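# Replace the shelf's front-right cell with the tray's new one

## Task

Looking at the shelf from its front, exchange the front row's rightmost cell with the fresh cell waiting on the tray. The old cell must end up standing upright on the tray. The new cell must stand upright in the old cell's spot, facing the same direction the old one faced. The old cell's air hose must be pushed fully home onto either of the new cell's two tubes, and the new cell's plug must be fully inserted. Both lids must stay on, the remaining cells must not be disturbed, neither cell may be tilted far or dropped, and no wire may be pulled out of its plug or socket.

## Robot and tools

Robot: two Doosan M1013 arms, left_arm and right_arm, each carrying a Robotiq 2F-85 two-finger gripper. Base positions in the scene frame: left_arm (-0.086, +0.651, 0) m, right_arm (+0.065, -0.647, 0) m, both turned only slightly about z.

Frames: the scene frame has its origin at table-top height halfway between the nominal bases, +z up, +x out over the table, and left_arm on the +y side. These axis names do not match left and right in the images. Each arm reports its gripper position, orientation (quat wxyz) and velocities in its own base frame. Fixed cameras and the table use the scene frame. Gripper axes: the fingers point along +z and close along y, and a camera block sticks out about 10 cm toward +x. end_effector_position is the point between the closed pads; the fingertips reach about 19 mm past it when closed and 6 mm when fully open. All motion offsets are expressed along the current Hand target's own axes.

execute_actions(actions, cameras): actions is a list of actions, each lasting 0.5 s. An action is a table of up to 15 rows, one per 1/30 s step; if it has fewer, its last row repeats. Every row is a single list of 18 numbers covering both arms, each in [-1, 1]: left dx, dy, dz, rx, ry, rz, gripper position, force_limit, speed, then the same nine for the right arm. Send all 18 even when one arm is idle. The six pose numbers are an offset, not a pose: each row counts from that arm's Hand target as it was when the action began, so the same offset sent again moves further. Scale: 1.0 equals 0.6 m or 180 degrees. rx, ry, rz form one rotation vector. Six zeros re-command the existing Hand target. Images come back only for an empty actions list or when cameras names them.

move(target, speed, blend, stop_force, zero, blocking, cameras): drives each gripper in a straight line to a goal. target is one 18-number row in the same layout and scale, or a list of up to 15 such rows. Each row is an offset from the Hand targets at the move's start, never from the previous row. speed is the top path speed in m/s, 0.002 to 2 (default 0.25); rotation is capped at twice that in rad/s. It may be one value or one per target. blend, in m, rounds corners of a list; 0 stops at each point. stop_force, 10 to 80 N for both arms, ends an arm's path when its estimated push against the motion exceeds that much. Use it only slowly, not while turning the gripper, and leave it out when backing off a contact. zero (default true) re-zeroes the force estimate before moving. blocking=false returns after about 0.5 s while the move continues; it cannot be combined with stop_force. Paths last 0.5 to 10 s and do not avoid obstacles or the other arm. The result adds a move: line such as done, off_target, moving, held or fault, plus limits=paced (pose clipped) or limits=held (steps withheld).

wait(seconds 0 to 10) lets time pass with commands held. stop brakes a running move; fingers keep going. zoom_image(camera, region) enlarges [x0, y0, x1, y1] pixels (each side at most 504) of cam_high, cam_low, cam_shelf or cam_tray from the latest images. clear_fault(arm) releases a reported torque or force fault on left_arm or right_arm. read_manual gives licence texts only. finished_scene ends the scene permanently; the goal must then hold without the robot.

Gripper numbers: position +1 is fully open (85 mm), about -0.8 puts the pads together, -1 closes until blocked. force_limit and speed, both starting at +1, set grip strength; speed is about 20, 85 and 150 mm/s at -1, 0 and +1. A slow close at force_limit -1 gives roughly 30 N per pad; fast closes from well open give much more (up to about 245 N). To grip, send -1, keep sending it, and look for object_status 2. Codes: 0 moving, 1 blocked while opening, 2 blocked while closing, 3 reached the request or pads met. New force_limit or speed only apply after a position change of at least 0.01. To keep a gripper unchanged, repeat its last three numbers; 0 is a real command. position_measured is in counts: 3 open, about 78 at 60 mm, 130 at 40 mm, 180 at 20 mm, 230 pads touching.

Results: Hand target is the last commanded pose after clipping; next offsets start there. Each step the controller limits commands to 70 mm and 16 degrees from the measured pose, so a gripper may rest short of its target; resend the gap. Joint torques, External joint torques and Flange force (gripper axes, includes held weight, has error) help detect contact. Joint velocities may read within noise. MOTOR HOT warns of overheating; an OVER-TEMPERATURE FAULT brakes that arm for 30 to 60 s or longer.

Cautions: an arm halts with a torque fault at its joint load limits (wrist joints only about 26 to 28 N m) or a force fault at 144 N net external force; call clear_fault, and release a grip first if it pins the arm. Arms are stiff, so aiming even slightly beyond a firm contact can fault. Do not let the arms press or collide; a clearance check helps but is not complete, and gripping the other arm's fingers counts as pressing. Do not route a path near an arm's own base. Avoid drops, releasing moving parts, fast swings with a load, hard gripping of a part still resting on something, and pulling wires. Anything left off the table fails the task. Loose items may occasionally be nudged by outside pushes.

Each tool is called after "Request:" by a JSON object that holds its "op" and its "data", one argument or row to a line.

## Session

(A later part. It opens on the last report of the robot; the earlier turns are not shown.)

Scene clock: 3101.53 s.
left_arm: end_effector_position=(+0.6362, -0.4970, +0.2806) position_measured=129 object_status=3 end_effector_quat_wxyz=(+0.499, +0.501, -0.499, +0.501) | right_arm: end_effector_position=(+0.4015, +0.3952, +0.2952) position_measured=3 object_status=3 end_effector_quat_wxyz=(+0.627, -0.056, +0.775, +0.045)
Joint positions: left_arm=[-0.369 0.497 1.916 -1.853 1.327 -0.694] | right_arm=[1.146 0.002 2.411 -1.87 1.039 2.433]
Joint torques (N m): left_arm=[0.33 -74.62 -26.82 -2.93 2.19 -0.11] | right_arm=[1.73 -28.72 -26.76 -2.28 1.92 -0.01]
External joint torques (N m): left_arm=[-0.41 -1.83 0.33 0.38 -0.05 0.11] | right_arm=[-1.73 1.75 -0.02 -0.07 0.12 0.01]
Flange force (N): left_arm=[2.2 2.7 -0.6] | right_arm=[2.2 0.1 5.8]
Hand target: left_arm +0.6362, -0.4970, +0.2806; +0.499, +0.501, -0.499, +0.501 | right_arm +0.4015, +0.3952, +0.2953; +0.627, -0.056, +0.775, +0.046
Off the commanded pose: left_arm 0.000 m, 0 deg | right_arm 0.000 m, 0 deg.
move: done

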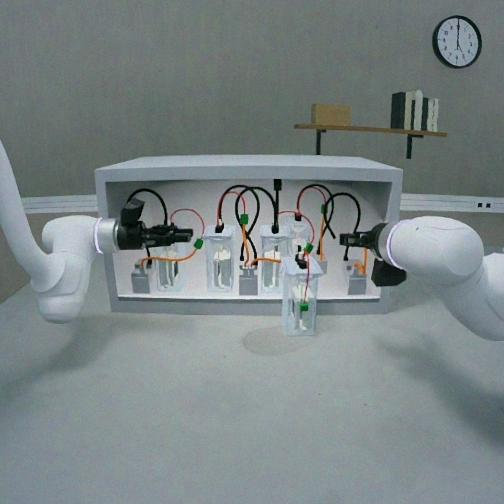

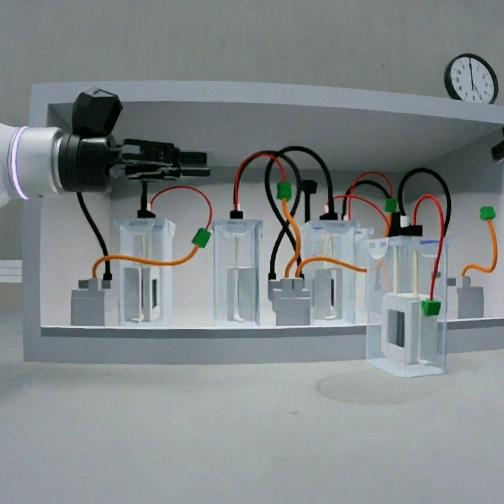

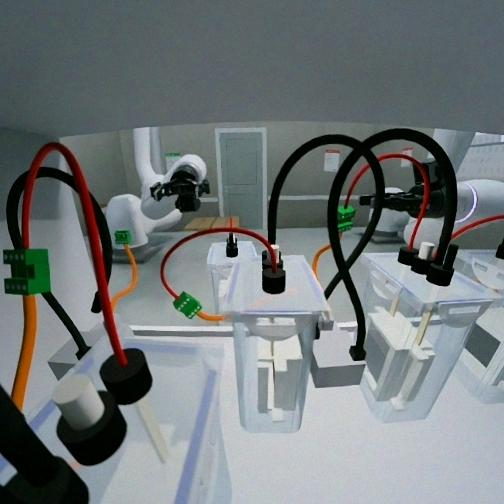

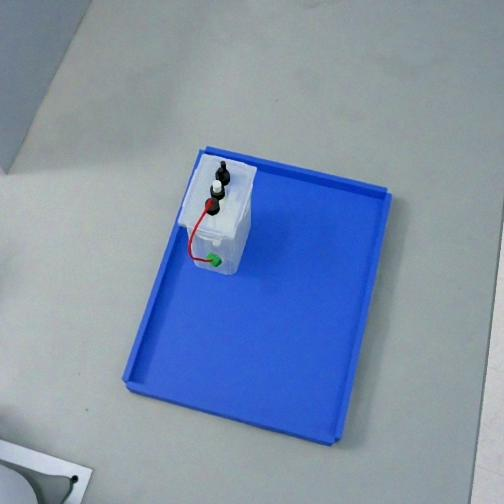

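Request:
{"op": "move", "data": {
  "target": [0,0,0,0,0,0,0,0.8,-1,-0.003,-0.041,0.3687,0,0,0,0,0.7,-1],
  "speed": 0.15
}}

Request:
{"op": "move", "data": {
  "target": [0,0,0,0,0,0,0,0.8,-1,0.027,-0.0138,0.1433,0,0,0,0,0.7,-1],
  "speed": 0.06,
  "cameras": ["all"]
}}

Request:
{"op": "zoom_image", "data": {
  "camera": "cam_shelf",
  "region": [0, 150, 200, 350]
}}

Request:
{"op": "zoom_image", "data": {
  "camera": "cam_high",
  "region": [300, 170, 400, 300]
}}

Scene clock: 3168.27 s.
left_arm: end_effector_position=(+0.6362, -0.4970, +0.2806) position_measured=129 object_status=3 end_effector_quat_wxyz=(+0.499, +0.501, -0.499, +0.501) | right_arm: end_effector_position=(+0.6195, +0.4021, +0.2509) position_measured=129 object_status=0 end_effector_quat_wxyz=(+0.627, -0.056, +0.775, +0.046)
Joint positions: left_arm=[-0.369 0.497 1.916 -1.853 1.327 -0.694] | right_arm=[0.746 0.25 2.233 -2.316 0.852 2.664]
Joint torques (N m): left_arm=[0.03 -74.97 -27.03 -2.88 2.16 -0.1] | right_arm=[1.31 -52.76 -26.22 -2.62 2.47 0.12]
External joint torques (N m): left_arm=[0.02 -1.95 0.44 0.32 0 0.1] | right_arm=[-1.27 0.86 0.37 -0.11 -0.06 -0.12]
Flange force (N): left_arm=[2.3 2.9 -1.4] | right_arm=[1.0 -2.0 2.2]
Hand target: left_arm +0.6362, -0.4970, +0.2806; +0.499, +0.501, -0.499, +0.501 | right_arm +0.6195, +0.4021, +0.2509; +0.627, -0.056, +0.775, +0.046
Off the commanded pose: left_arm 0.000 m, 0 deg | right_arm 0.000 m, 0 deg.
move: done

Scene clock: 3170.03 s.
left_arm: end_effector_position=(+0.6362, -0.4970, +0.2806) position_measured=129 object_status=3 end_effector_quat_wxyz=(+0.499, +0.501, -0.499, +0.501) | right_arm: end_effector_position=(+0.7006, +0.4056, +0.2171) position_measured=129 object_status=3 end_effector_quat_wxyz=(+0.627, -0.056, +0.775, +0.046)
Joint positions: left_arm=[-0.369 0.497 1.916 -1.853 1.327 -0.694] | right_arm=[0.652 0.376 2.137 -2.446 0.834 2.746]
Joint torques (N m): left_arm=[-0.02 -75.13 -27.11 -2.89 2.19 -0.1] | right_arm=[0.85 -63.89 -25.69 -2.68 2.39 0.18]
External joint torques (N m): left_arm=[0.02 -1.95 0.54 0.33 -0.02 0.1] | right_arm=[-0.76 -0.2 0.42 -0.05 0.12 -0.18]
Flange force (N): left_arm=[2.3 3.0 -1.4] | right_arm=[-0.2 -1.6 -0.3]
Hand target: left_arm +0.6362, -0.4970, +0.2806; +0.499, +0.501, -0.499, +0.501 | right_arm +0.7006, +0.4056, +0.2171; +0.627, -0.056, +0.775, +0.046
Off the commanded pose: left_arm 0.000 m, 0 deg | right_arm 0.000 m, 0 deg.
move: done

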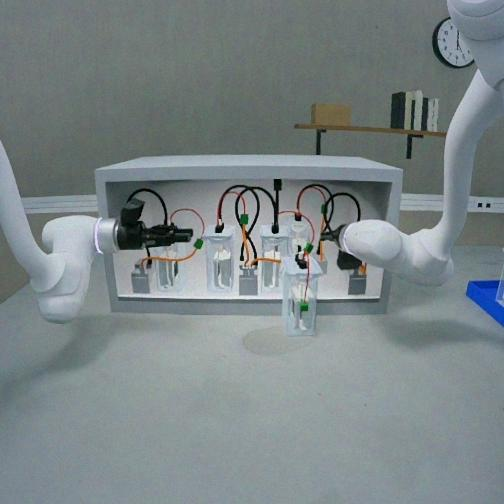

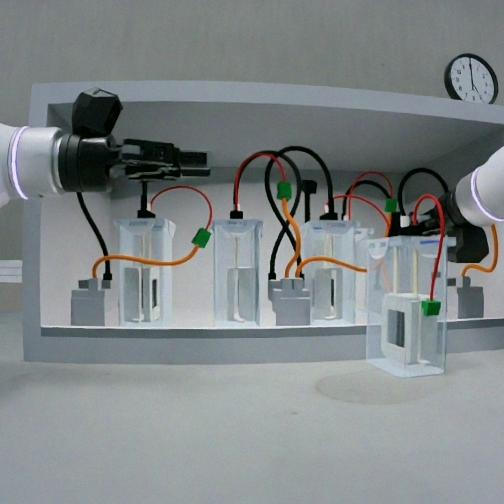

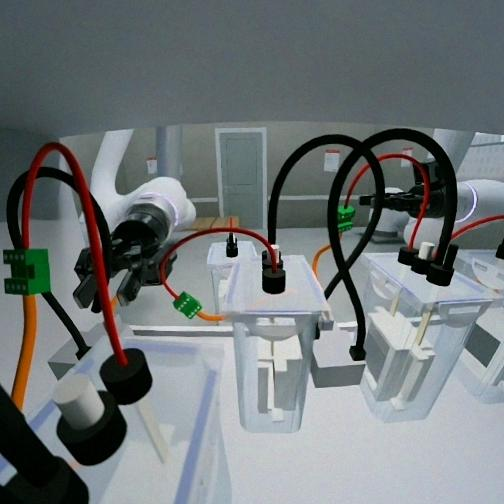

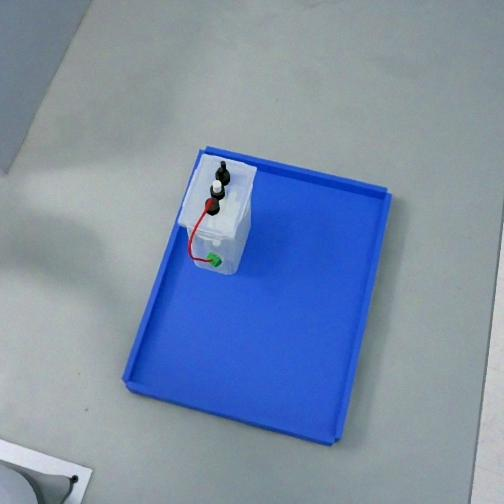

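Scaled by 2.520 from the camera's 504x504 image, which has a finer 720x720 frame.

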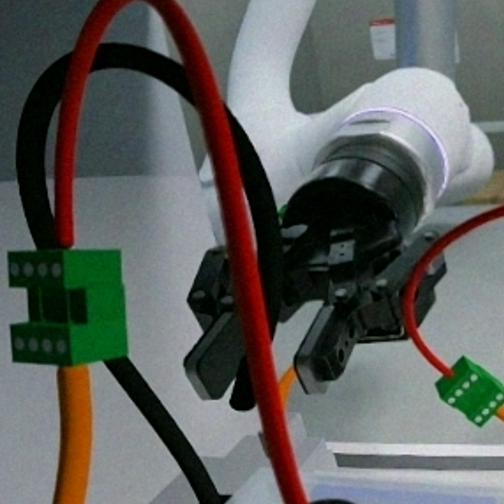

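Scaled by 3.877 from the camera's 504x504 image, which has a finer 720x720 frame.

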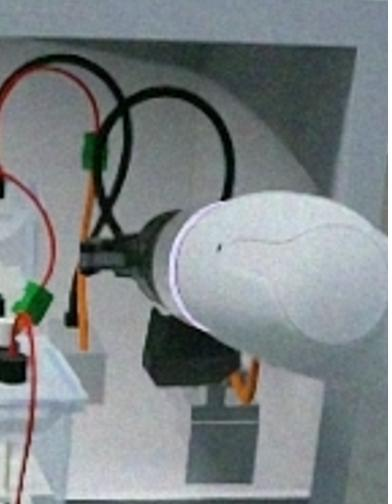

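Request:
{"op": "move", "data": {
  "target": [0,0,0,0,0,0,0,0.8,-1,-0.002,-0.005,0.0115,0,0,0,0,0.7,-1],
  "speed": 0.05
}}

Request:
{"op": "execute_actions", "data": {
  "actions": [
    [[0,0,0,0,0,0,0,0.8,-1,0,0,0,0,0,0,-1,0.6,-1]],
    [[0,0,0,0,0,0,0,0.8,-1,0,0,0,0,0,0,-1,0.6,-1]],
    [[0,0,0,0,0,0,0,0.8,-1,0,0,0,0,0,0,-1,0.6,-1]]
  ],
  "cameras": ["cam_shelf","cam_high","cam_low"]
}}

Request:
{"op": "zoom_image", "data": {
  "camera": "cam_shelf",
  "region": [0, 150, 200, 350]
}}

Scene clock: 3182.83 s.
left_arm: end_effector_position=(+0.6362, -0.4970, +0.2806) position_measured=129 object_status=3 end_effector_quat_wxyz=(+0.499, +0.501, -0.499, +0.501) | right_arm: end_effector_position=(+0.7079, +0.4036, +0.2168) position_measured=129 object_status=3 end_effector_quat_wxyz=(+0.627, -0.056, +0.775, +0.046)
Joint positions: left_arm=[-0.369 0.497 1.916 -1.853 1.327 -0.694] | right_arm=[0.641 0.381 2.129 -2.457 0.828 2.75]
Joint torques (N m): left_arm=[0.02 -74.82 -27.13 -2.94 2.11 -0.14] | right_arm=[1.31 -65.01 -25.84 -2.65 2.52 0.03]
External joint torques (N m): left_arm=[-0.21 -2.33 0.5 0.37 0.05 0.14] | right_arm=[-1.26 0.47 0.44 -0.09 -0.02 -0.03]
Flange force (N): left_arm=[2.7 3.5 -1.3] | right_arm=[0.7 -2.3 1.1]
Hand target: left_arm +0.6362, -0.4970, +0.2806; +0.499, +0.501, -0.499, +0.501 | right_arm +0.7079, +0.4036, +0.2168; +0.627, -0.056, +0.775, +0.046
Off the commanded pose: left_arm 0.000 m, 0 deg | right_arm 0.000 m, 0 deg.
move: done

Scene clock: 3184.90 s.
left_arm: end_effector_position=(+0.6362, -0.4970, +0.2806) position_measured=129 object_status=3 end_effector_quat_wxyz=(+0.499, +0.501, -0.499, +0.501) | right_arm: end_effector_position=(+0.7079, +0.4036, +0.2168) position_measured=211 object_status=0 end_effector_quat_wxyz=(+0.627, -0.056, +0.775, +0.046)
Joint positions: left_arm=[-0.369 0.497 1.916 -1.853 1.327 -0.694] | right_arm=[0.641 0.381 2.129 -2.457 0.828 2.75]
Joint torques (N m): left_arm=[-0.26 -75.06 -26.96 -2.95 2.21 -0.13] | right_arm=[0.79 -64.87 -25.64 -2.6 2.4 0.1]
External joint torques (N m): left_arm=[0.15 -2.32 0.26 0.38 -0.04 0.14] | right_arm=[-0.82 0.76 0.26 -0.15 0.1 -0.1]
External joint torques at the end of the 1st action: left_arm=[0.02 -1.29 0.53 0.29 0.01 0.08] | right_arm=[-1.75 1.32 0.18 0 0.04 -0.03]
External joint torques at the end of the 2nd action: left_arm=[-0.12 -1.65 0.41 0.35 -0.01 0.1] | right_arm=[-0.94 0.27 0.4 0.03 -0.05 -0.08]
Flange force (N): left_arm=[2.8 2.8 -1.6] | right_arm=[1.2 -1.3 1.3]
Flange force at the end of the 1st action (N): left_arm=[1.4 2.3 -1.1] | right_arm=[1.6 -2.1 2.8]
Flange force at the end of the 2nd action (N): left_arm=[1.9 2.5 -1.1] | right_arm=[0.2 -1.6 0.5]
Hand target: left_arm +0.6362, -0.4970, +0.2806; +0.499, +0.501, -0.499, +0.501 | right_arm +0.7079, +0.4036, +0.2168; +0.627, -0.056, +0.775, +0.046
Off the commanded pose: left_arm 0.000 m, 0 deg | right_arm 0.000 m, 0 deg.
Images, in order (width x height): cam_high 504x504, cam_low 504x504, cam_shelf 504x504.

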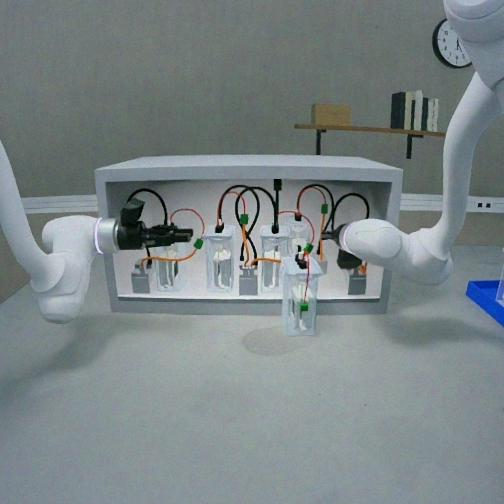

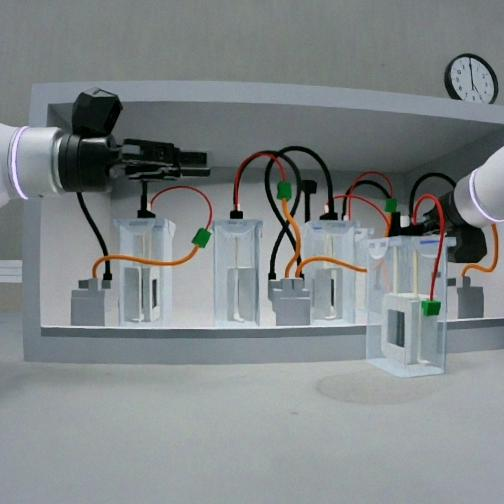

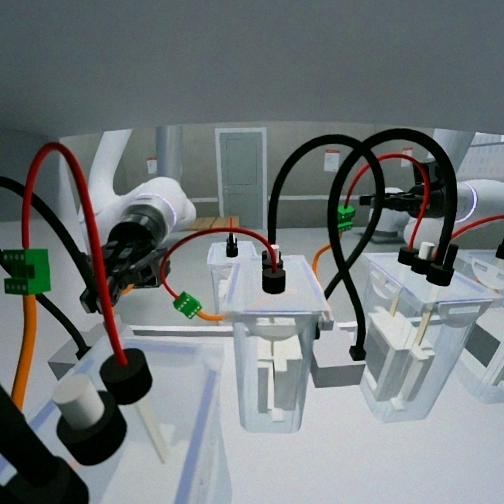

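Scaled by 2.520 from the camera's 504x504 image, which has a finer 720x720 frame.

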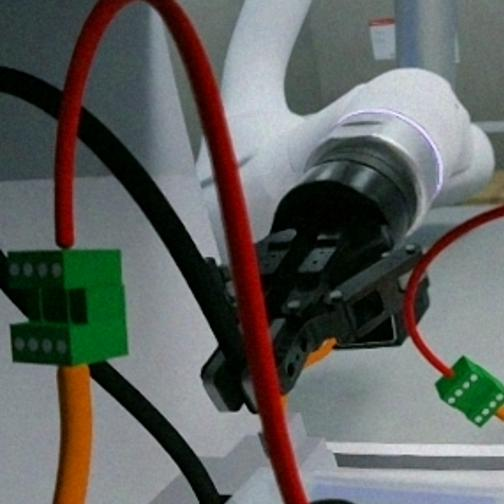

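Request:
{"op": "wait", "data": {
  "seconds": 0.5,
  "cameras": ["cam_shelf","cam_high","cam_low"]
}}

Request:
{"op": "zoom_image", "data": {
  "camera": "cam_shelf",
  "region": [40, 220, 140, 320]
}}

Request:
{"op": "zoom_image", "data": {
  "camera": "cam_high",
  "region": [300, 170, 400, 300]
}}

Scene clock: 3192.60 s.
left_arm: end_effector_position=(+0.6362, -0.4970, +0.2806) position_measured=129 object_status=3 end_effector_quat_wxyz=(+0.499, +0.501, -0.499, +0.501) | right_arm: end_effector_position=(+0.7079, +0.4036, +0.2168) position_measured=211 object_status=2 end_effector_quat_wxyz=(+0.627, -0.056, +0.775, +0.046)
Joint positions: left_arm=[-0.369 0.497 1.916 -1.853 1.327 -0.694] | right_arm=[0.641 0.381 2.129 -2.457 0.828 2.75]
Joint torques (N m): left_arm=[-0.05 -74.81 -26.92 -2.89 2.2 -0.15] | right_arm=[1.18 -64.66 -25.69 -2.73 2.4 0.15]
External joint torques (N m): left_arm=[0.02 -2.49 0.24 0.32 -0.03 0.16] | right_arm=[-1.06 0.03 0.22 -0.03 0.11 -0.15]
Flange force (N): left_arm=[3.0 3.1 -1.4] | right_arm=[0.0 -1.7 0.5]
Hand target: left_arm +0.6362, -0.4970, +0.2806; +0.499, +0.501, -0.499, +0.501 | right_arm +0.7079, +0.4036, +0.2168; +0.627, -0.056, +0.775, +0.046
Tool commands: left_gripper/position=+0.0 left_gripper/force_limit=+0.8 left_gripper/speed=-1.0 right_gripper/position=-1.0 right_gripper/force_limit=+0.6 right_gripper/speed=-1.0
Off the commanded pose: left_arm 0.000 m, 0 deg | right_arm 0.000 m, 0 deg.
wait: 0.50 s; at rest from the start
Images, in order (width x height): cam_high 504x504, cam_low 504x504, cam_shelf 504x504.

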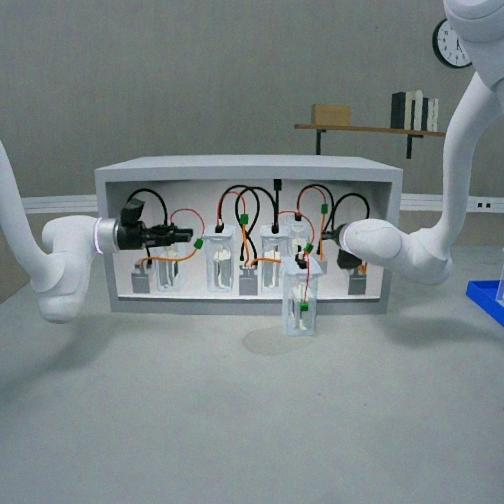

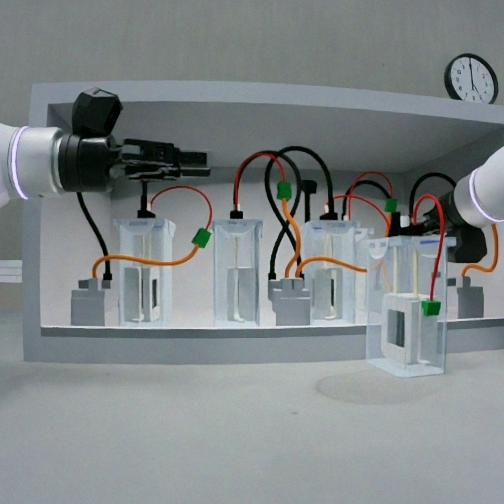

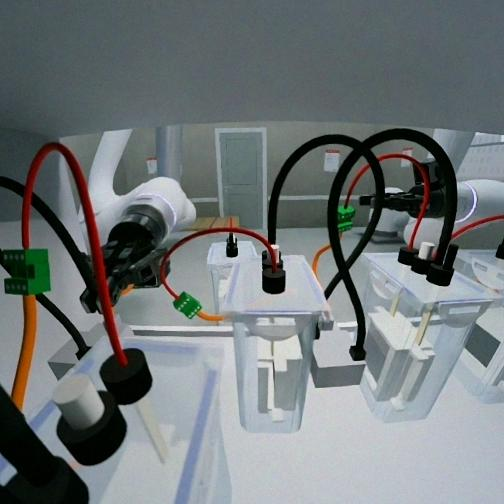

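Scaled by 5.040 from the camera's 504x504 image, which has a finer 720x720 frame.

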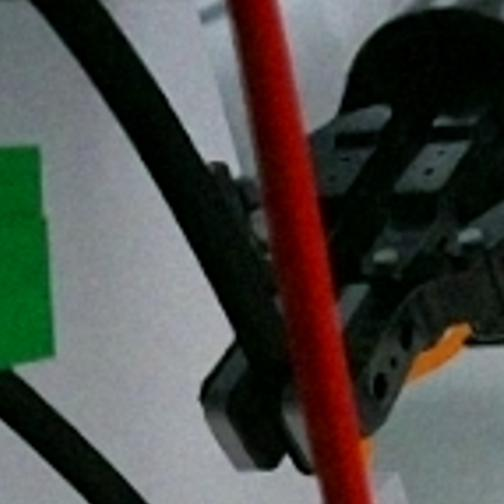

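Scaled by 3.877 from the camera's 504x504 image, which has a finer 720x720 frame.

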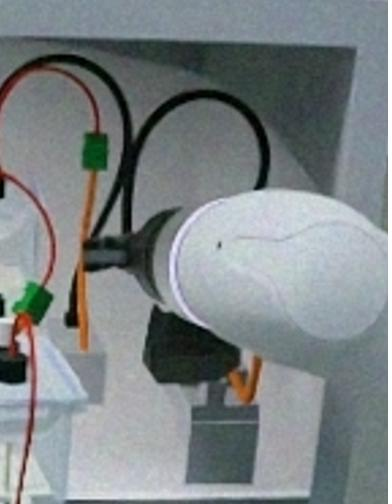

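Request:
{"op": "move", "data": {
  "target": [
    [0,0,0,0,0,0,0,0.8,-1,-0.0722,0.0317,-0.163,0,0,0,-1,0.6,-1],
    [0,0,0,0,0,0,0,0.8,-1,-0.079,0.1483,-0.2892,0,0,0,-1,0.6,-1]
  ],
  "speed": 0.08,
  "blend": 0.02,
  "cameras": ["cam_shelf","cam_high","cam_low"]
}}

Request:
{"op": "zoom_image", "data": {
  "camera": "cam_high",
  "region": [260, 170, 390, 300]
}}

Request:
{"op": "zoom_image", "data": {
  "camera": "cam_low",
  "region": [350, 130, 504, 290]
}}

Scene clock: 3220.73 s.
left_arm: end_effector_position=(+0.6362, -0.4970, +0.2806) position_measured=129 object_status=3 end_effector_quat_wxyz=(+0.499, +0.501, -0.499, +0.501) | right_arm: end_effector_position=(+0.5370, +0.4686, +0.2994) position_measured=211 object_status=2 end_effector_quat_wxyz=(+0.627, -0.056, +0.775, +0.046)
Joint positions: left_arm=[-0.369 0.497 1.916 -1.853 1.327 -0.694] | right_arm=[0.959 0.18 2.196 -2.015 0.907 2.447]
Joint torques (N m): left_arm=[-0.15 -74.98 -26.91 -2.89 2.18 -0.1] | right_arm=[1.6 -48.68 -29.29 -2.71 2.1 0.03]
External joint torques (N m): left_arm=[0 -1.85 0.4 0.33 -0.02 0.1] | right_arm=[-1.65 1.41 0.61 0.05 -0.01 -0.03]
Flange force (N): left_arm=[2.2 2.7 -1.2] | right_arm=[1.6 -1.5 3.3]
Hand target: left_arm +0.6362, -0.4970, +0.2806; +0.499, +0.501, -0.499, +0.501 | right_arm +0.5370, +0.4686, +0.2994; +0.627, -0.056, +0.775, +0.046
Off the commanded pose: left_arm 0.000 m, 0 deg | right_arm 0.000 m, 0 deg.
move: done
Images, in order (width x height): cam_high 504x504, cam_low 504x504, cam_shelf 504x504.

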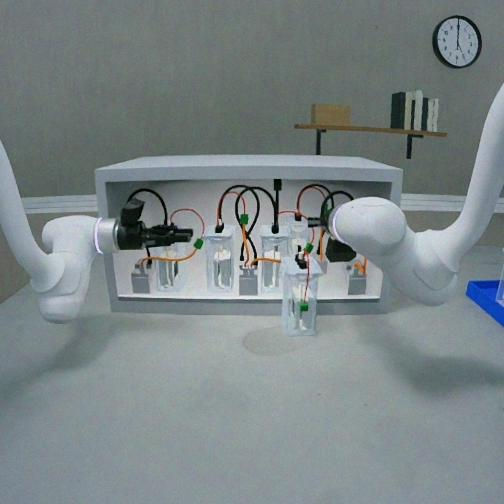

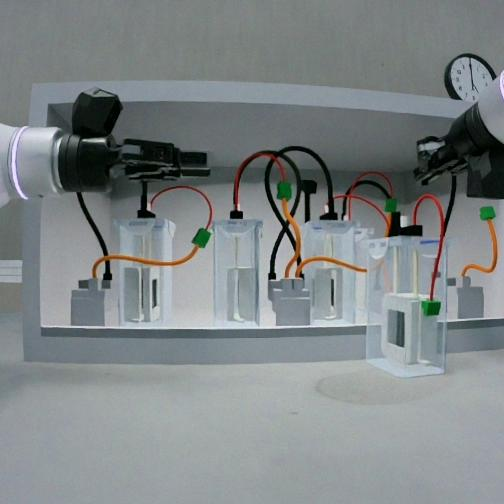

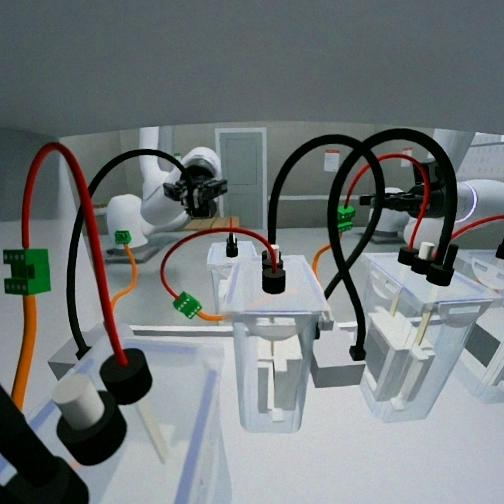

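Scaled by 3.877 from the camera's 504x504 image, which has a finer 720x720 frame.

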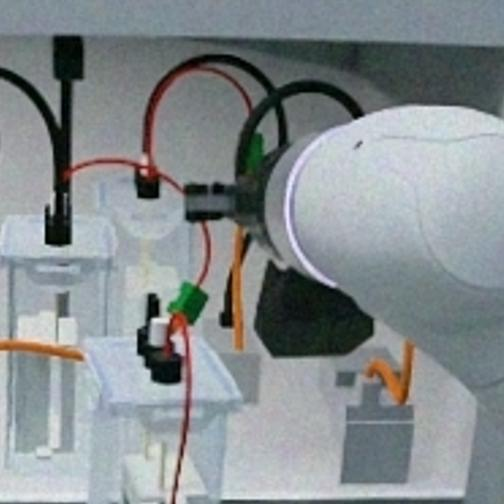

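Scaled by 3.150 from the camera's 504x504 image, which has a finer 720x720 frame.

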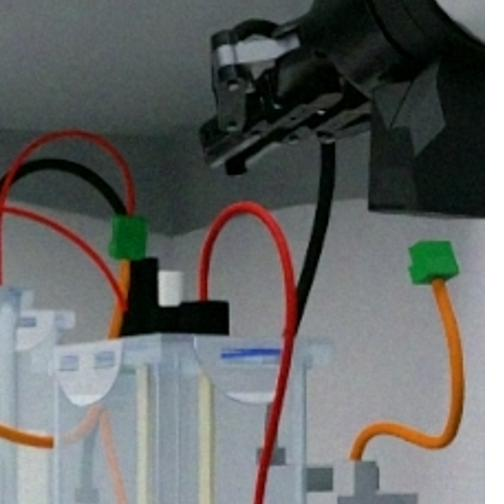

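Request:
{"op": "move", "data": {
  "target": [
    [0,0,0,0,0,0,0,0.8,-1,0.0068,-0.1166,0.1262,0,0,0,-1,0.6,-1],
    [0,0,0,0,0,0,0,0.8,-1,0.079,-0.1483,0.2892,0,0,0,-1,0.6,-1]
  ],
  "speed": 0.1,
  "blend": 0.02
}}

Request:
{"op": "execute_actions", "data": {
  "actions": [
    [[0,0,0,0,0,0,0,0.8,-1,0,0,0,0,0,0,0,0.6,-1]],
    [[0,0,0,0,0,0,0,0.8,-1,0,0,0,0,0,0,0,0.6,-1]],
    [[0,0,0,0,0,0,0,0.8,-1,0,0,0,0,0,0,0,0.6,-1]]
  ]
}}

Request:
{"op": "move", "data": {
  "target": [0,0,0,0,0,0,0,0.8,-1,-0.0415,0.013,-0.009,0,0,0,0,0.6,-1],
  "speed": 0.05,
  "cameras": ["cam_shelf","cam_high","cam_low"]
}}

Request:
{"op": "zoom_image", "data": {
  "camera": "cam_shelf",
  "region": [0, 150, 200, 350]
}}

Scene clock: 3265.27 s.
left_arm: end_effector_position=(+0.6362, -0.4970, +0.2806) position_measured=129 object_status=3 end_effector_quat_wxyz=(+0.499, +0.501, -0.499, +0.501) | right_arm: end_effector_position=(+0.7079, +0.4036, +0.2168) position_measured=211 object_status=2 end_effector_quat_wxyz=(+0.627, -0.056, +0.775, +0.046)
Joint positions: left_arm=[-0.369 0.497 1.916 -1.853 1.327 -0.694] | right_arm=[0.641 0.381 2.129 -2.457 0.828 2.75]
Joint torques (N m): left_arm=[0.48 -74.99 -26.92 -2.92 2.21 -0.17] | right_arm=[1.66 -64.56 -25.64 -2.69 2.5 0.09]
External joint torques (N m): left_arm=[-0.5 -2.03 0.35 0.37 -0.05 0.17] | right_arm=[-1.66 0.18 0.27 -0.06 0.01 -0.1]
Flange force (N): left_arm=[2.3 3.1 -0.6] | right_arm=[0.1 -2.8 1.2]
Hand target: left_arm +0.6362, -0.4970, +0.2806; +0.499, +0.501, -0.499, +0.501 | right_arm +0.7079, +0.4036, +0.2168; +0.627, -0.056, +0.775, +0.046
Off the commanded pose: left_arm 0.000 m, 0 deg | right_arm 0.000 m, 0 deg.
move: done

Scene clock: 3267.07 s.
left_arm: end_effector_position=(+0.6362, -0.4970, +0.2806) position_measured=129 object_status=3 end_effector_quat_wxyz=(+0.499, +0.501, -0.499, +0.501) | right_arm: end_effector_position=(+0.7079, +0.4036, +0.2168) position_measured=128 object_status=0 end_effector_quat_wxyz=(+0.627, -0.056, +0.775, +0.046)
Joint positions: left_arm=[-0.369 0.497 1.916 -1.853 1.327 -0.694] | right_arm=[0.641 0.381 2.129 -2.457 0.828 2.75]
Joint torques (N m): left_arm=[0.47 -74.82 -26.96 -2.88 2.2 -0.11] | right_arm=[1.54 -64.47 -25.69 -2.7 2.46 0.07]
External joint torques (N m): left_arm=[-0.63 -2.35 0.34 0.32 -0.04 0.11] | right_arm=[-1.55 0.23 0.29 -0.04 0.04 -0.07]
External joint torques at the end of the 1st action: left_arm=[0.12 -2.31 0.15 0.31 0 0.09] | right_arm=[-0.91 0.69 0.45 -0.13 0.04 -0.03]
External joint torques at the end of the 2nd action: left_arm=[0.23 -1.15 0.62 0.36 -0.05 0.13] | right_arm=[-0.83 0.17 0.28 -0.06 0.05 -0.05]
Flange force (N): left_arm=[2.8 3.5 -0.5] | right_arm=[0.2 -2.6 1.1]
Flange force at the end of the 1st action (N): left_arm=[2.9 2.6 -1.4] | right_arm=[1.2 -1.7 1.0]
Flange force at the end of the 2nd action (N): left_arm=[1.2 2.2 -1.5] | right_arm=[0.3 -1.5 0.5]
Hand target: left_arm +0.6362, -0.4970, +0.2806; +0.499, +0.501, -0.499, +0.501 | right_arm +0.7079, +0.4036, +0.2168; +0.627, -0.056, +0.775, +0.046
Off the commanded pose: left_arm 0.000 m, 0 deg | right_arm 0.000 m, 0 deg.

Scene clock: 3267.90 s.
left_arm: end_effector_position=(+0.6362, -0.4970, +0.2806) position_measured=129 object_status=3 end_effector_quat_wxyz=(+0.499, +0.501, -0.499, +0.501) | right_arm: end_effector_position=(+0.7067, +0.4113, +0.2422) position_measured=129 object_status=3 end_effector_quat_wxyz=(+0.627, -0.056, +0.775, +0.046)
Joint positions: left_arm=[-0.369 0.497 1.916 -1.853 1.327 -0.694] | right_arm=[0.653 0.348 2.109 -2.409 0.792 2.694]
Joint torques (N m): left_arm=[-0.11 -75.47 -26.94 -2.89 2.17 -0.11] | right_arm=[1.31 -63.68 -27.73 -2.79 2.39 0.01]
External joint torques (N m): left_arm=[0.03 -1.41 0.36 0.33 -0.01 0.11] | right_arm=[-1.35 1.12 0.62 -0.09 0.04 -0.02]
Flange force (N): left_arm=[1.6 2.1 -1.1] | right_arm=[1.8 -2.2 1.7]
Hand target: left_arm +0.6362, -0.4970, +0.2806; +0.499, +0.501, -0.499, +0.501 | right_arm +0.7067, +0.4113, +0.2423; +0.627, -0.056, +0.775, +0.046
Off the commanded pose: left_arm 0.000 m, 0 deg | right_arm 0.000 m, 0 deg.
move: done
Images, in order (width x height): cam_high 504x504, cam_low 504x504, cam_shelf 504x504.

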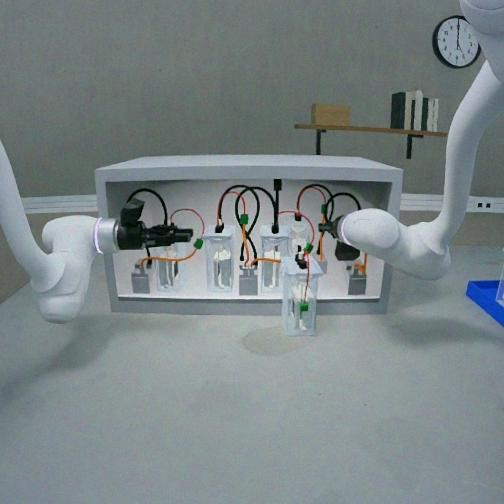

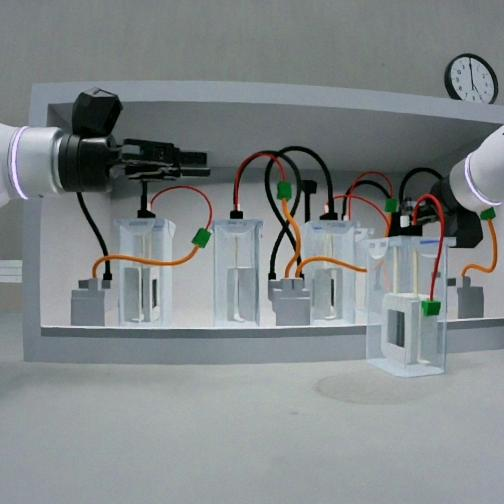

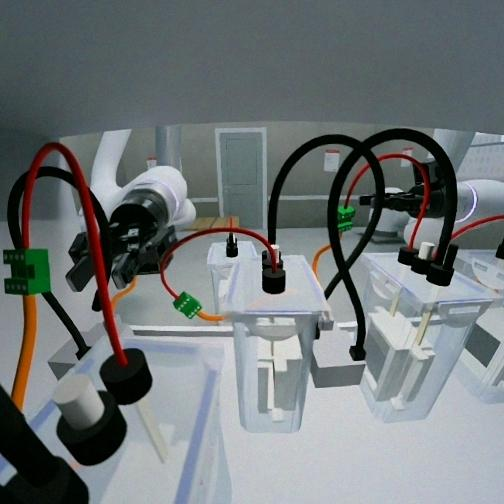

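Scaled by 2.520 from the camera's 504x504 image, which has a finer 720x720 frame.

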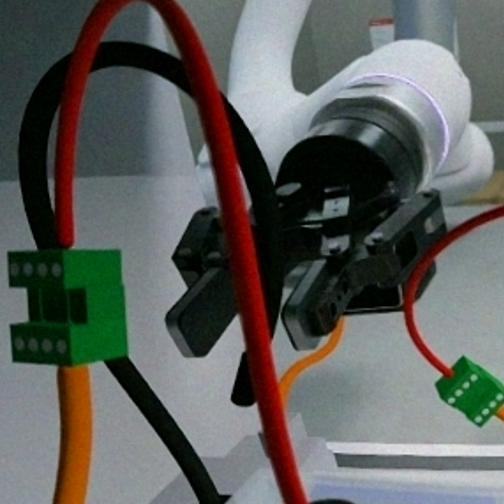

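Request:
{"op": "execute_actions", "data": {
  "actions": [
    [[0,0,0,0,0,0,0,0.8,-1,0,0,0,0,0,0,-1,0.6,-1]],
    [[0,0,0,0,0,0,0,0.8,-1,0,0,0,0,0,0,-1,0.6,-1]],
    [[0,0,0,0,0,0,0,0.8,-1,0,0,0,0,0,0,-1,0.6,-1]],
    [[0,0,0,0,0,0,0,0.8,-1,0,0,0,0,0,0,-1,0.6,-1]]
  ]
}}

Request:
{"op": "move", "data": {
  "target": [
    [0,0,0,0,0,0,0,0.8,-1,-0.0722,0.0317,-0.163,0,0,0,-1,0.6,-1],
    [0,0,0,0,0,0,0,0.8,-1,-0.079,0.1483,-0.2892,0,0,0,-1,0.6,-1]
  ],
  "speed": 0.08,
  "blend": 0.02,
  "cameras": ["cam_shelf","cam_high","cam_low"]
}}

Request:
{"op": "zoom_image", "data": {
  "camera": "cam_high",
  "region": [260, 170, 390, 300]
}}

Request:
{"op": "zoom_image", "data": {
  "camera": "cam_low",
  "region": [350, 110, 504, 270]
}}

Request:
{"op": "zoom_image", "data": {
  "camera": "cam_shelf",
  "region": [130, 130, 290, 290]
}}

Scene clock: 3285.73 s.
left_arm: end_effector_position=(+0.6362, -0.4970, +0.2806) position_measured=129 object_status=3 end_effector_quat_wxyz=(+0.499, +0.501, -0.499, +0.501) | right_arm: end_effector_position=(+0.7067, +0.4113, +0.2423) position_measured=215 object_status=0 end_effector_quat_wxyz=(+0.627, -0.056, +0.775, +0.046)
Joint positions: left_arm=[-0.369 0.497 1.916 -1.853 1.327 -0.694] | right_arm=[0.653 0.348 2.109 -2.409 0.792 2.694]
Joint torques (N m): left_arm=[0.34 -75.1 -27.05 -2.88 2.2 -0.13] | right_arm=[0.8 -63.9 -27.46 -2.77 2.44 0.03]
External joint torques (N m): left_arm=[-0.45 -1.52 0.55 0.33 -0.04 0.13] | right_arm=[-0.84 1.15 0.35 -0.1 0.01 -0.04]
External joint torques at the end of the 1st action: left_arm=[-0.31 -1.54 0.43 0.35 0.03 0.09] | right_arm=[-1.43 0.86 0.09 0 0.08 0]
External joint torques at the end of the 2nd action: left_arm=[-0.53 -2.33 0.41 0.31 -0.02 0.13] | right_arm=[-1.4 0.61 0.12 -0.02 0.07 0]
External joint torques at the end of the 3rd action: left_arm=[-0.02 -1.74 0.46 0.34 0 0.13] | right_arm=[-0.84 1.84 0.23 -0.07 0.06 -0.07]
Flange force (N): left_arm=[1.7 2.9 -0.6] | right_arm=[1.6 -1.1 1.8]
Flange force at the end of the 1st action (N): left_arm=[1.8 2.5 -0.8] | right_arm=[1.0 -1.7 2.1]
Flange force at the end of the 2nd action (N): left_arm=[2.7 3.5 -0.7] | right_arm=[0.7 -1.9 1.8]
Flange force at the end of the 3rd action (N): left_arm=[2.0 2.7 -1.3] | right_arm=[2.3 -0.4 2.7]
Hand target: left_arm +0.6362, -0.4970, +0.2806; +0.499, +0.501, -0.499, +0.501 | right_arm +0.7067, +0.4113, +0.2423; +0.627, -0.056, +0.775, +0.046
Off the commanded pose: left_arm 0.000 m, 0 deg | right_arm 0.000 m, 0 deg.

Scene clock: 3288.73 s.
left_arm: end_effector_position=(+0.6362, -0.4970, +0.2806) position_measured=129 object_status=3 end_effector_quat_wxyz=(+0.499, +0.501, -0.499, +0.501) | right_arm: end_effector_position=(+0.5358, +0.4763, +0.3249) position_measured=215 object_status=2 end_effector_quat_wxyz=(+0.627, -0.056, +0.775, +0.046)
Joint positions: left_arm=[-0.369 0.497 1.916 -1.853 1.327 -0.694] | right_arm=[0.97 0.153 2.165 -1.964 0.891 2.377]
Joint torques (N m): left_arm=[0.1 -75 -26.79 -2.88 2.14 -0.11] | right_arm=[1.62 -48.14 -30.87 -2.88 1.99 0.08]
External joint torques (N m): left_arm=[-0.15 -1.93 0.21 0.33 0.02 0.11] | right_arm=[-1.66 1.82 0.49 0.2 -0.03 -0.08]
Flange force (N): left_arm=[2.3 2.5 -1.0] | right_arm=[1.5 -0.5 3.7]
Hand target: left_arm +0.6362, -0.4970, +0.2806; +0.499, +0.501, -0.499, +0.501 | right_arm +0.5358, +0.4763, +0.3249; +0.627, -0.056, +0.775, +0.046
Off the commanded pose: left_arm 0.000 m, 0 deg | right_arm 0.000 m, 0 deg.
move: done
Images, in order (width x height): cam_high 504x504, cam_low 504x504, cam_shelf 504x504.

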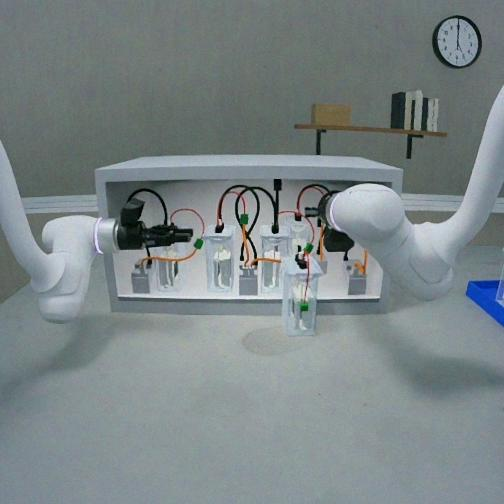

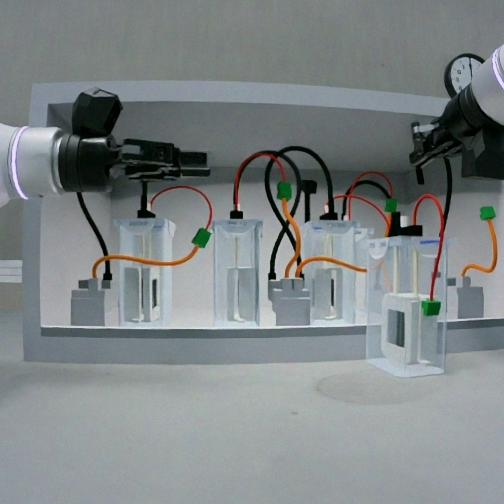

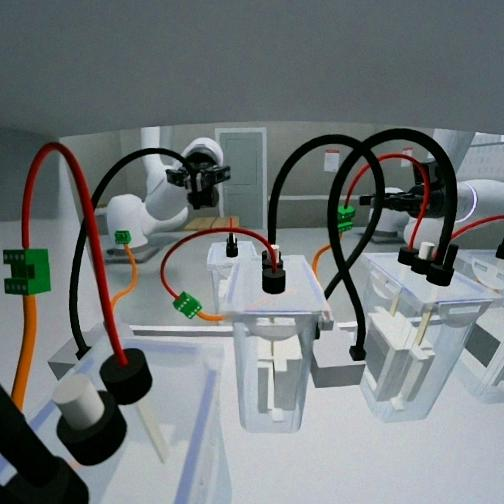

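Scaled by 3.877 from the camera's 504x504 image, which has a finer 720x720 frame.

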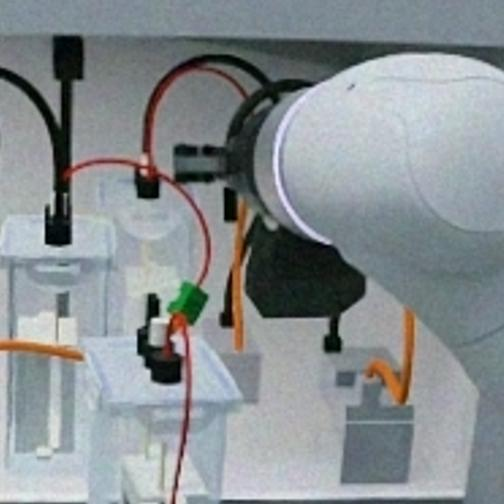

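Scaled by 3.150 from the camera's 504x504 image, which has a finer 720x720 frame.

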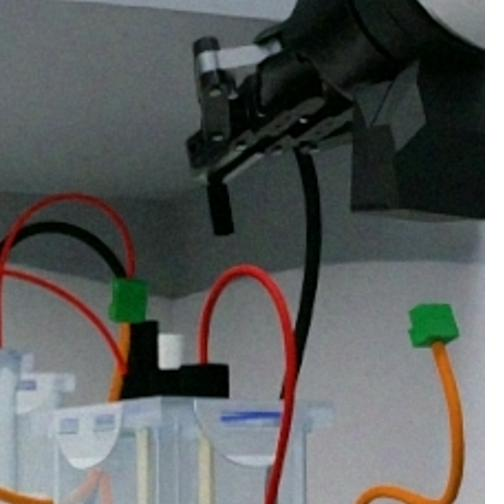

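Scaled by 3.150 from the camera's 504x504 image, which has a finer 720x720 frame.

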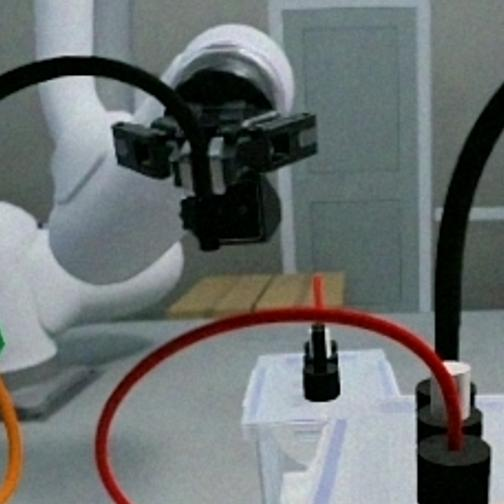

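Request:
{"op": "move", "data": {
  "target": [0,0,0,0,0,0,0,0.8,-1,0.003,0.07,-0.015,-0.298,-0.0514,-0.0376,-1,0.6,-1],
  "speed": 0.1,
  "cameras": ["cam_shelf","cam_high","cam_low"]
}}

Request:
{"op": "zoom_image", "data": {
  "camera": "cam_high",
  "region": [260, 150, 390, 280]
}}

Request:
{"op": "zoom_image", "data": {
  "camera": "cam_low",
  "region": [350, 110, 504, 270]
}}

Request:
{"op": "zoom_image", "data": {
  "camera": "cam_shelf",
  "region": [130, 130, 290, 290]
}}

Scene clock: 3364.03 s.
left_arm: end_effector_position=(+0.6362, -0.4970, +0.2806) position_measured=129 object_status=3 end_effector_quat_wxyz=(+0.499, +0.501, -0.499, +0.501) | right_arm: end_effector_position=(+0.5206, +0.5166, +0.3250) position_measured=215 object_status=2 end_effector_quat_wxyz=(+0.594, -0.373, +0.616, +0.358)
Joint positions: left_arm=[-0.369 0.497 1.916 -1.853 1.327 -0.694] | right_arm=[0.521 0.171 2.271 -3.853 0.963 3.574]
Joint torques (N m): left_arm=[0.38 -75.05 -26.97 -2.89 2.17 -0.09] | right_arm=[1.97 -51.86 -32.4 -1.3 2.86 -0.09]
External joint torques (N m): left_arm=[-0.39 -2.07 0.38 0.32 -0.01 0.09] | right_arm=[-2.01 2.1 0.38 0.16 -0.33 0.09]
Flange force (N): left_arm=[2.5 3.1 -0.8] | right_arm=[3.1 -4.2 0.1]
Hand target: left_arm +0.6362, -0.4970, +0.2806; +0.499, +0.501, -0.499, +0.501 | right_arm +0.5207, +0.5166, +0.3250; +0.594, -0.373, +0.616, +0.358
Off the commanded pose: left_arm 0.000 m, 0 deg | right_arm 0.000 m, 0 deg.
move: done
Images, in order (width x height): cam_high 504x504, cam_low 504x504, cam_shelf 504x504.

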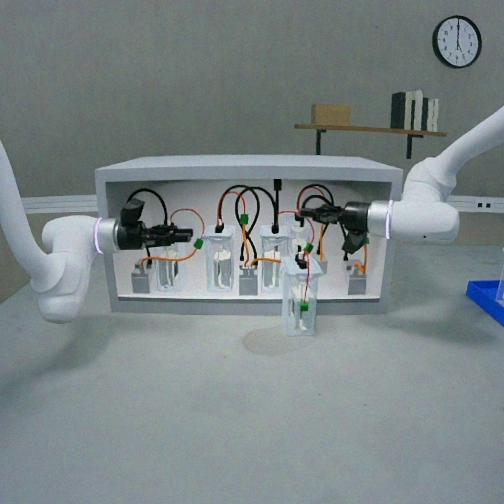

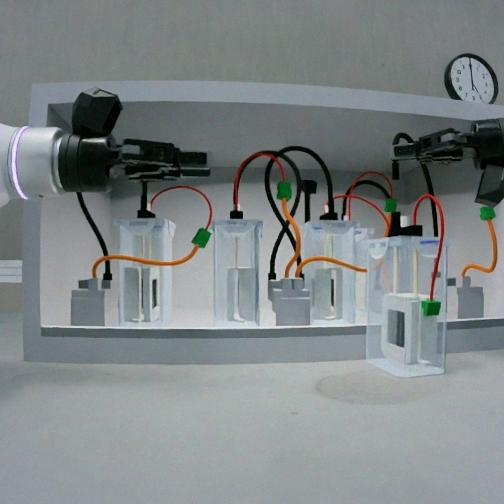

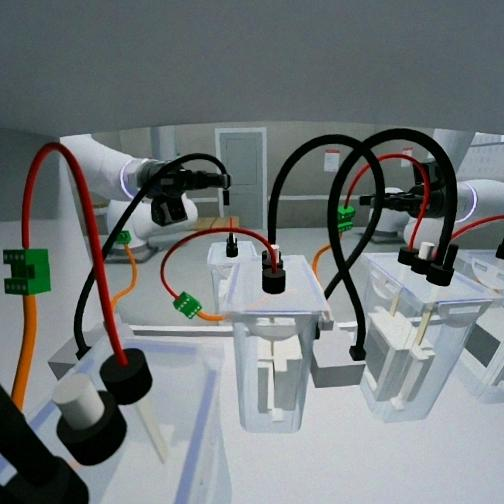

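Scaled by 3.877 from the camera's 504x504 image, which has a finer 720x720 frame.

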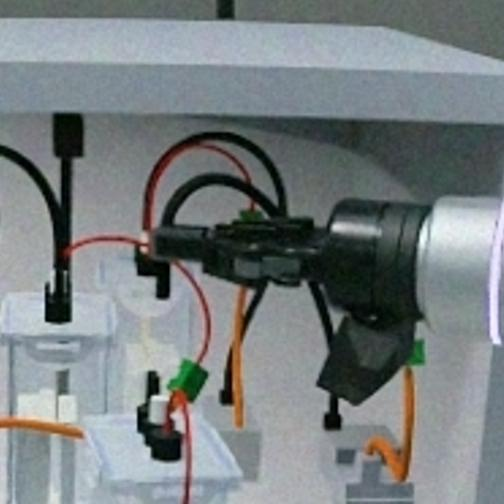

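Scaled by 3.150 from the camera's 504x504 image, which has a finer 720x720 frame.

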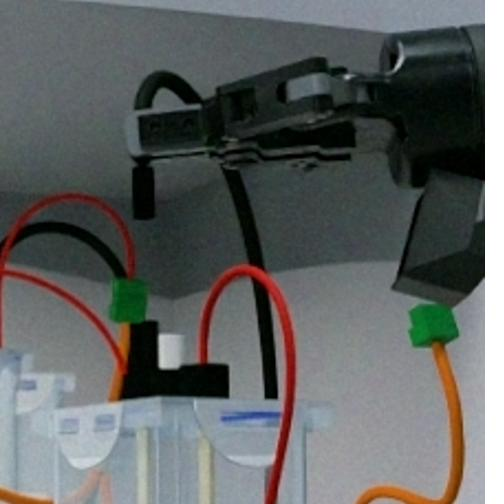

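Scaled by 3.150 from the camera's 504x504 image, which has a finer 720x720 frame.

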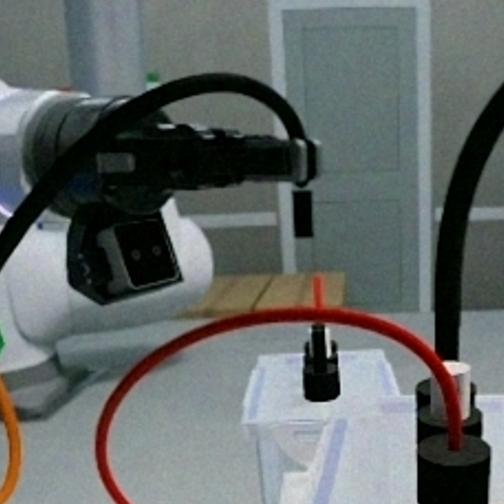

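Request:
{"op": "zoom_image", "data": {
  "camera": "cam_low",
  "region": [370, 150, 430, 240]
}}

Request:
{"op": "zoom_image", "data": {
  "camera": "cam_shelf",
  "region": [200, 170, 270, 270]
}}

Request:
{"op": "zoom_image", "data": {
  "camera": "cam_high",
  "region": [280, 190, 350, 280]
}}

Scaled by 5.600 from the camera's 504x504 image, which has a finer 720x720 frame.

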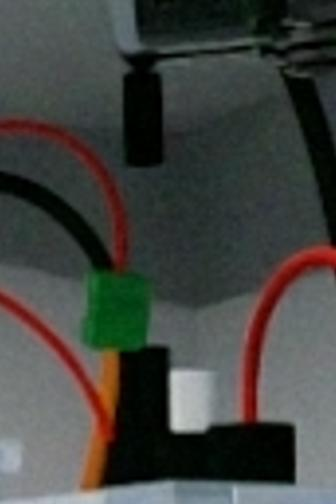

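Scaled by 5.040 from the camera's 504x504 image, which has a finer 720x720 frame.

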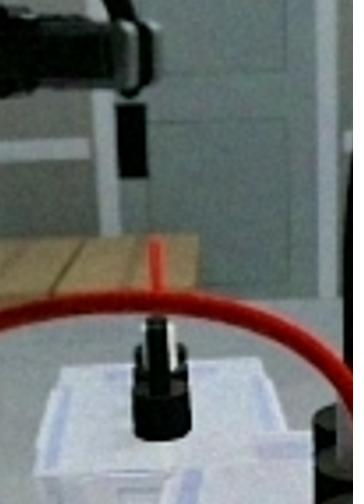

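Scaled by 5.600 from the camera's 504x504 image, which has a finer 720x720 frame.

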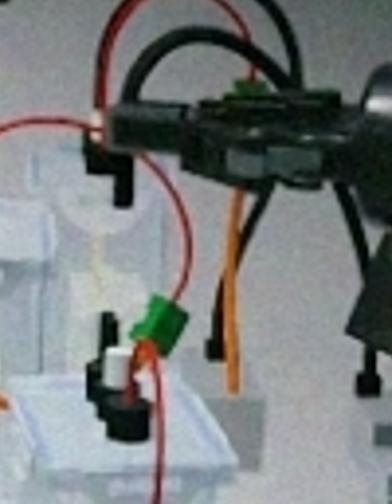

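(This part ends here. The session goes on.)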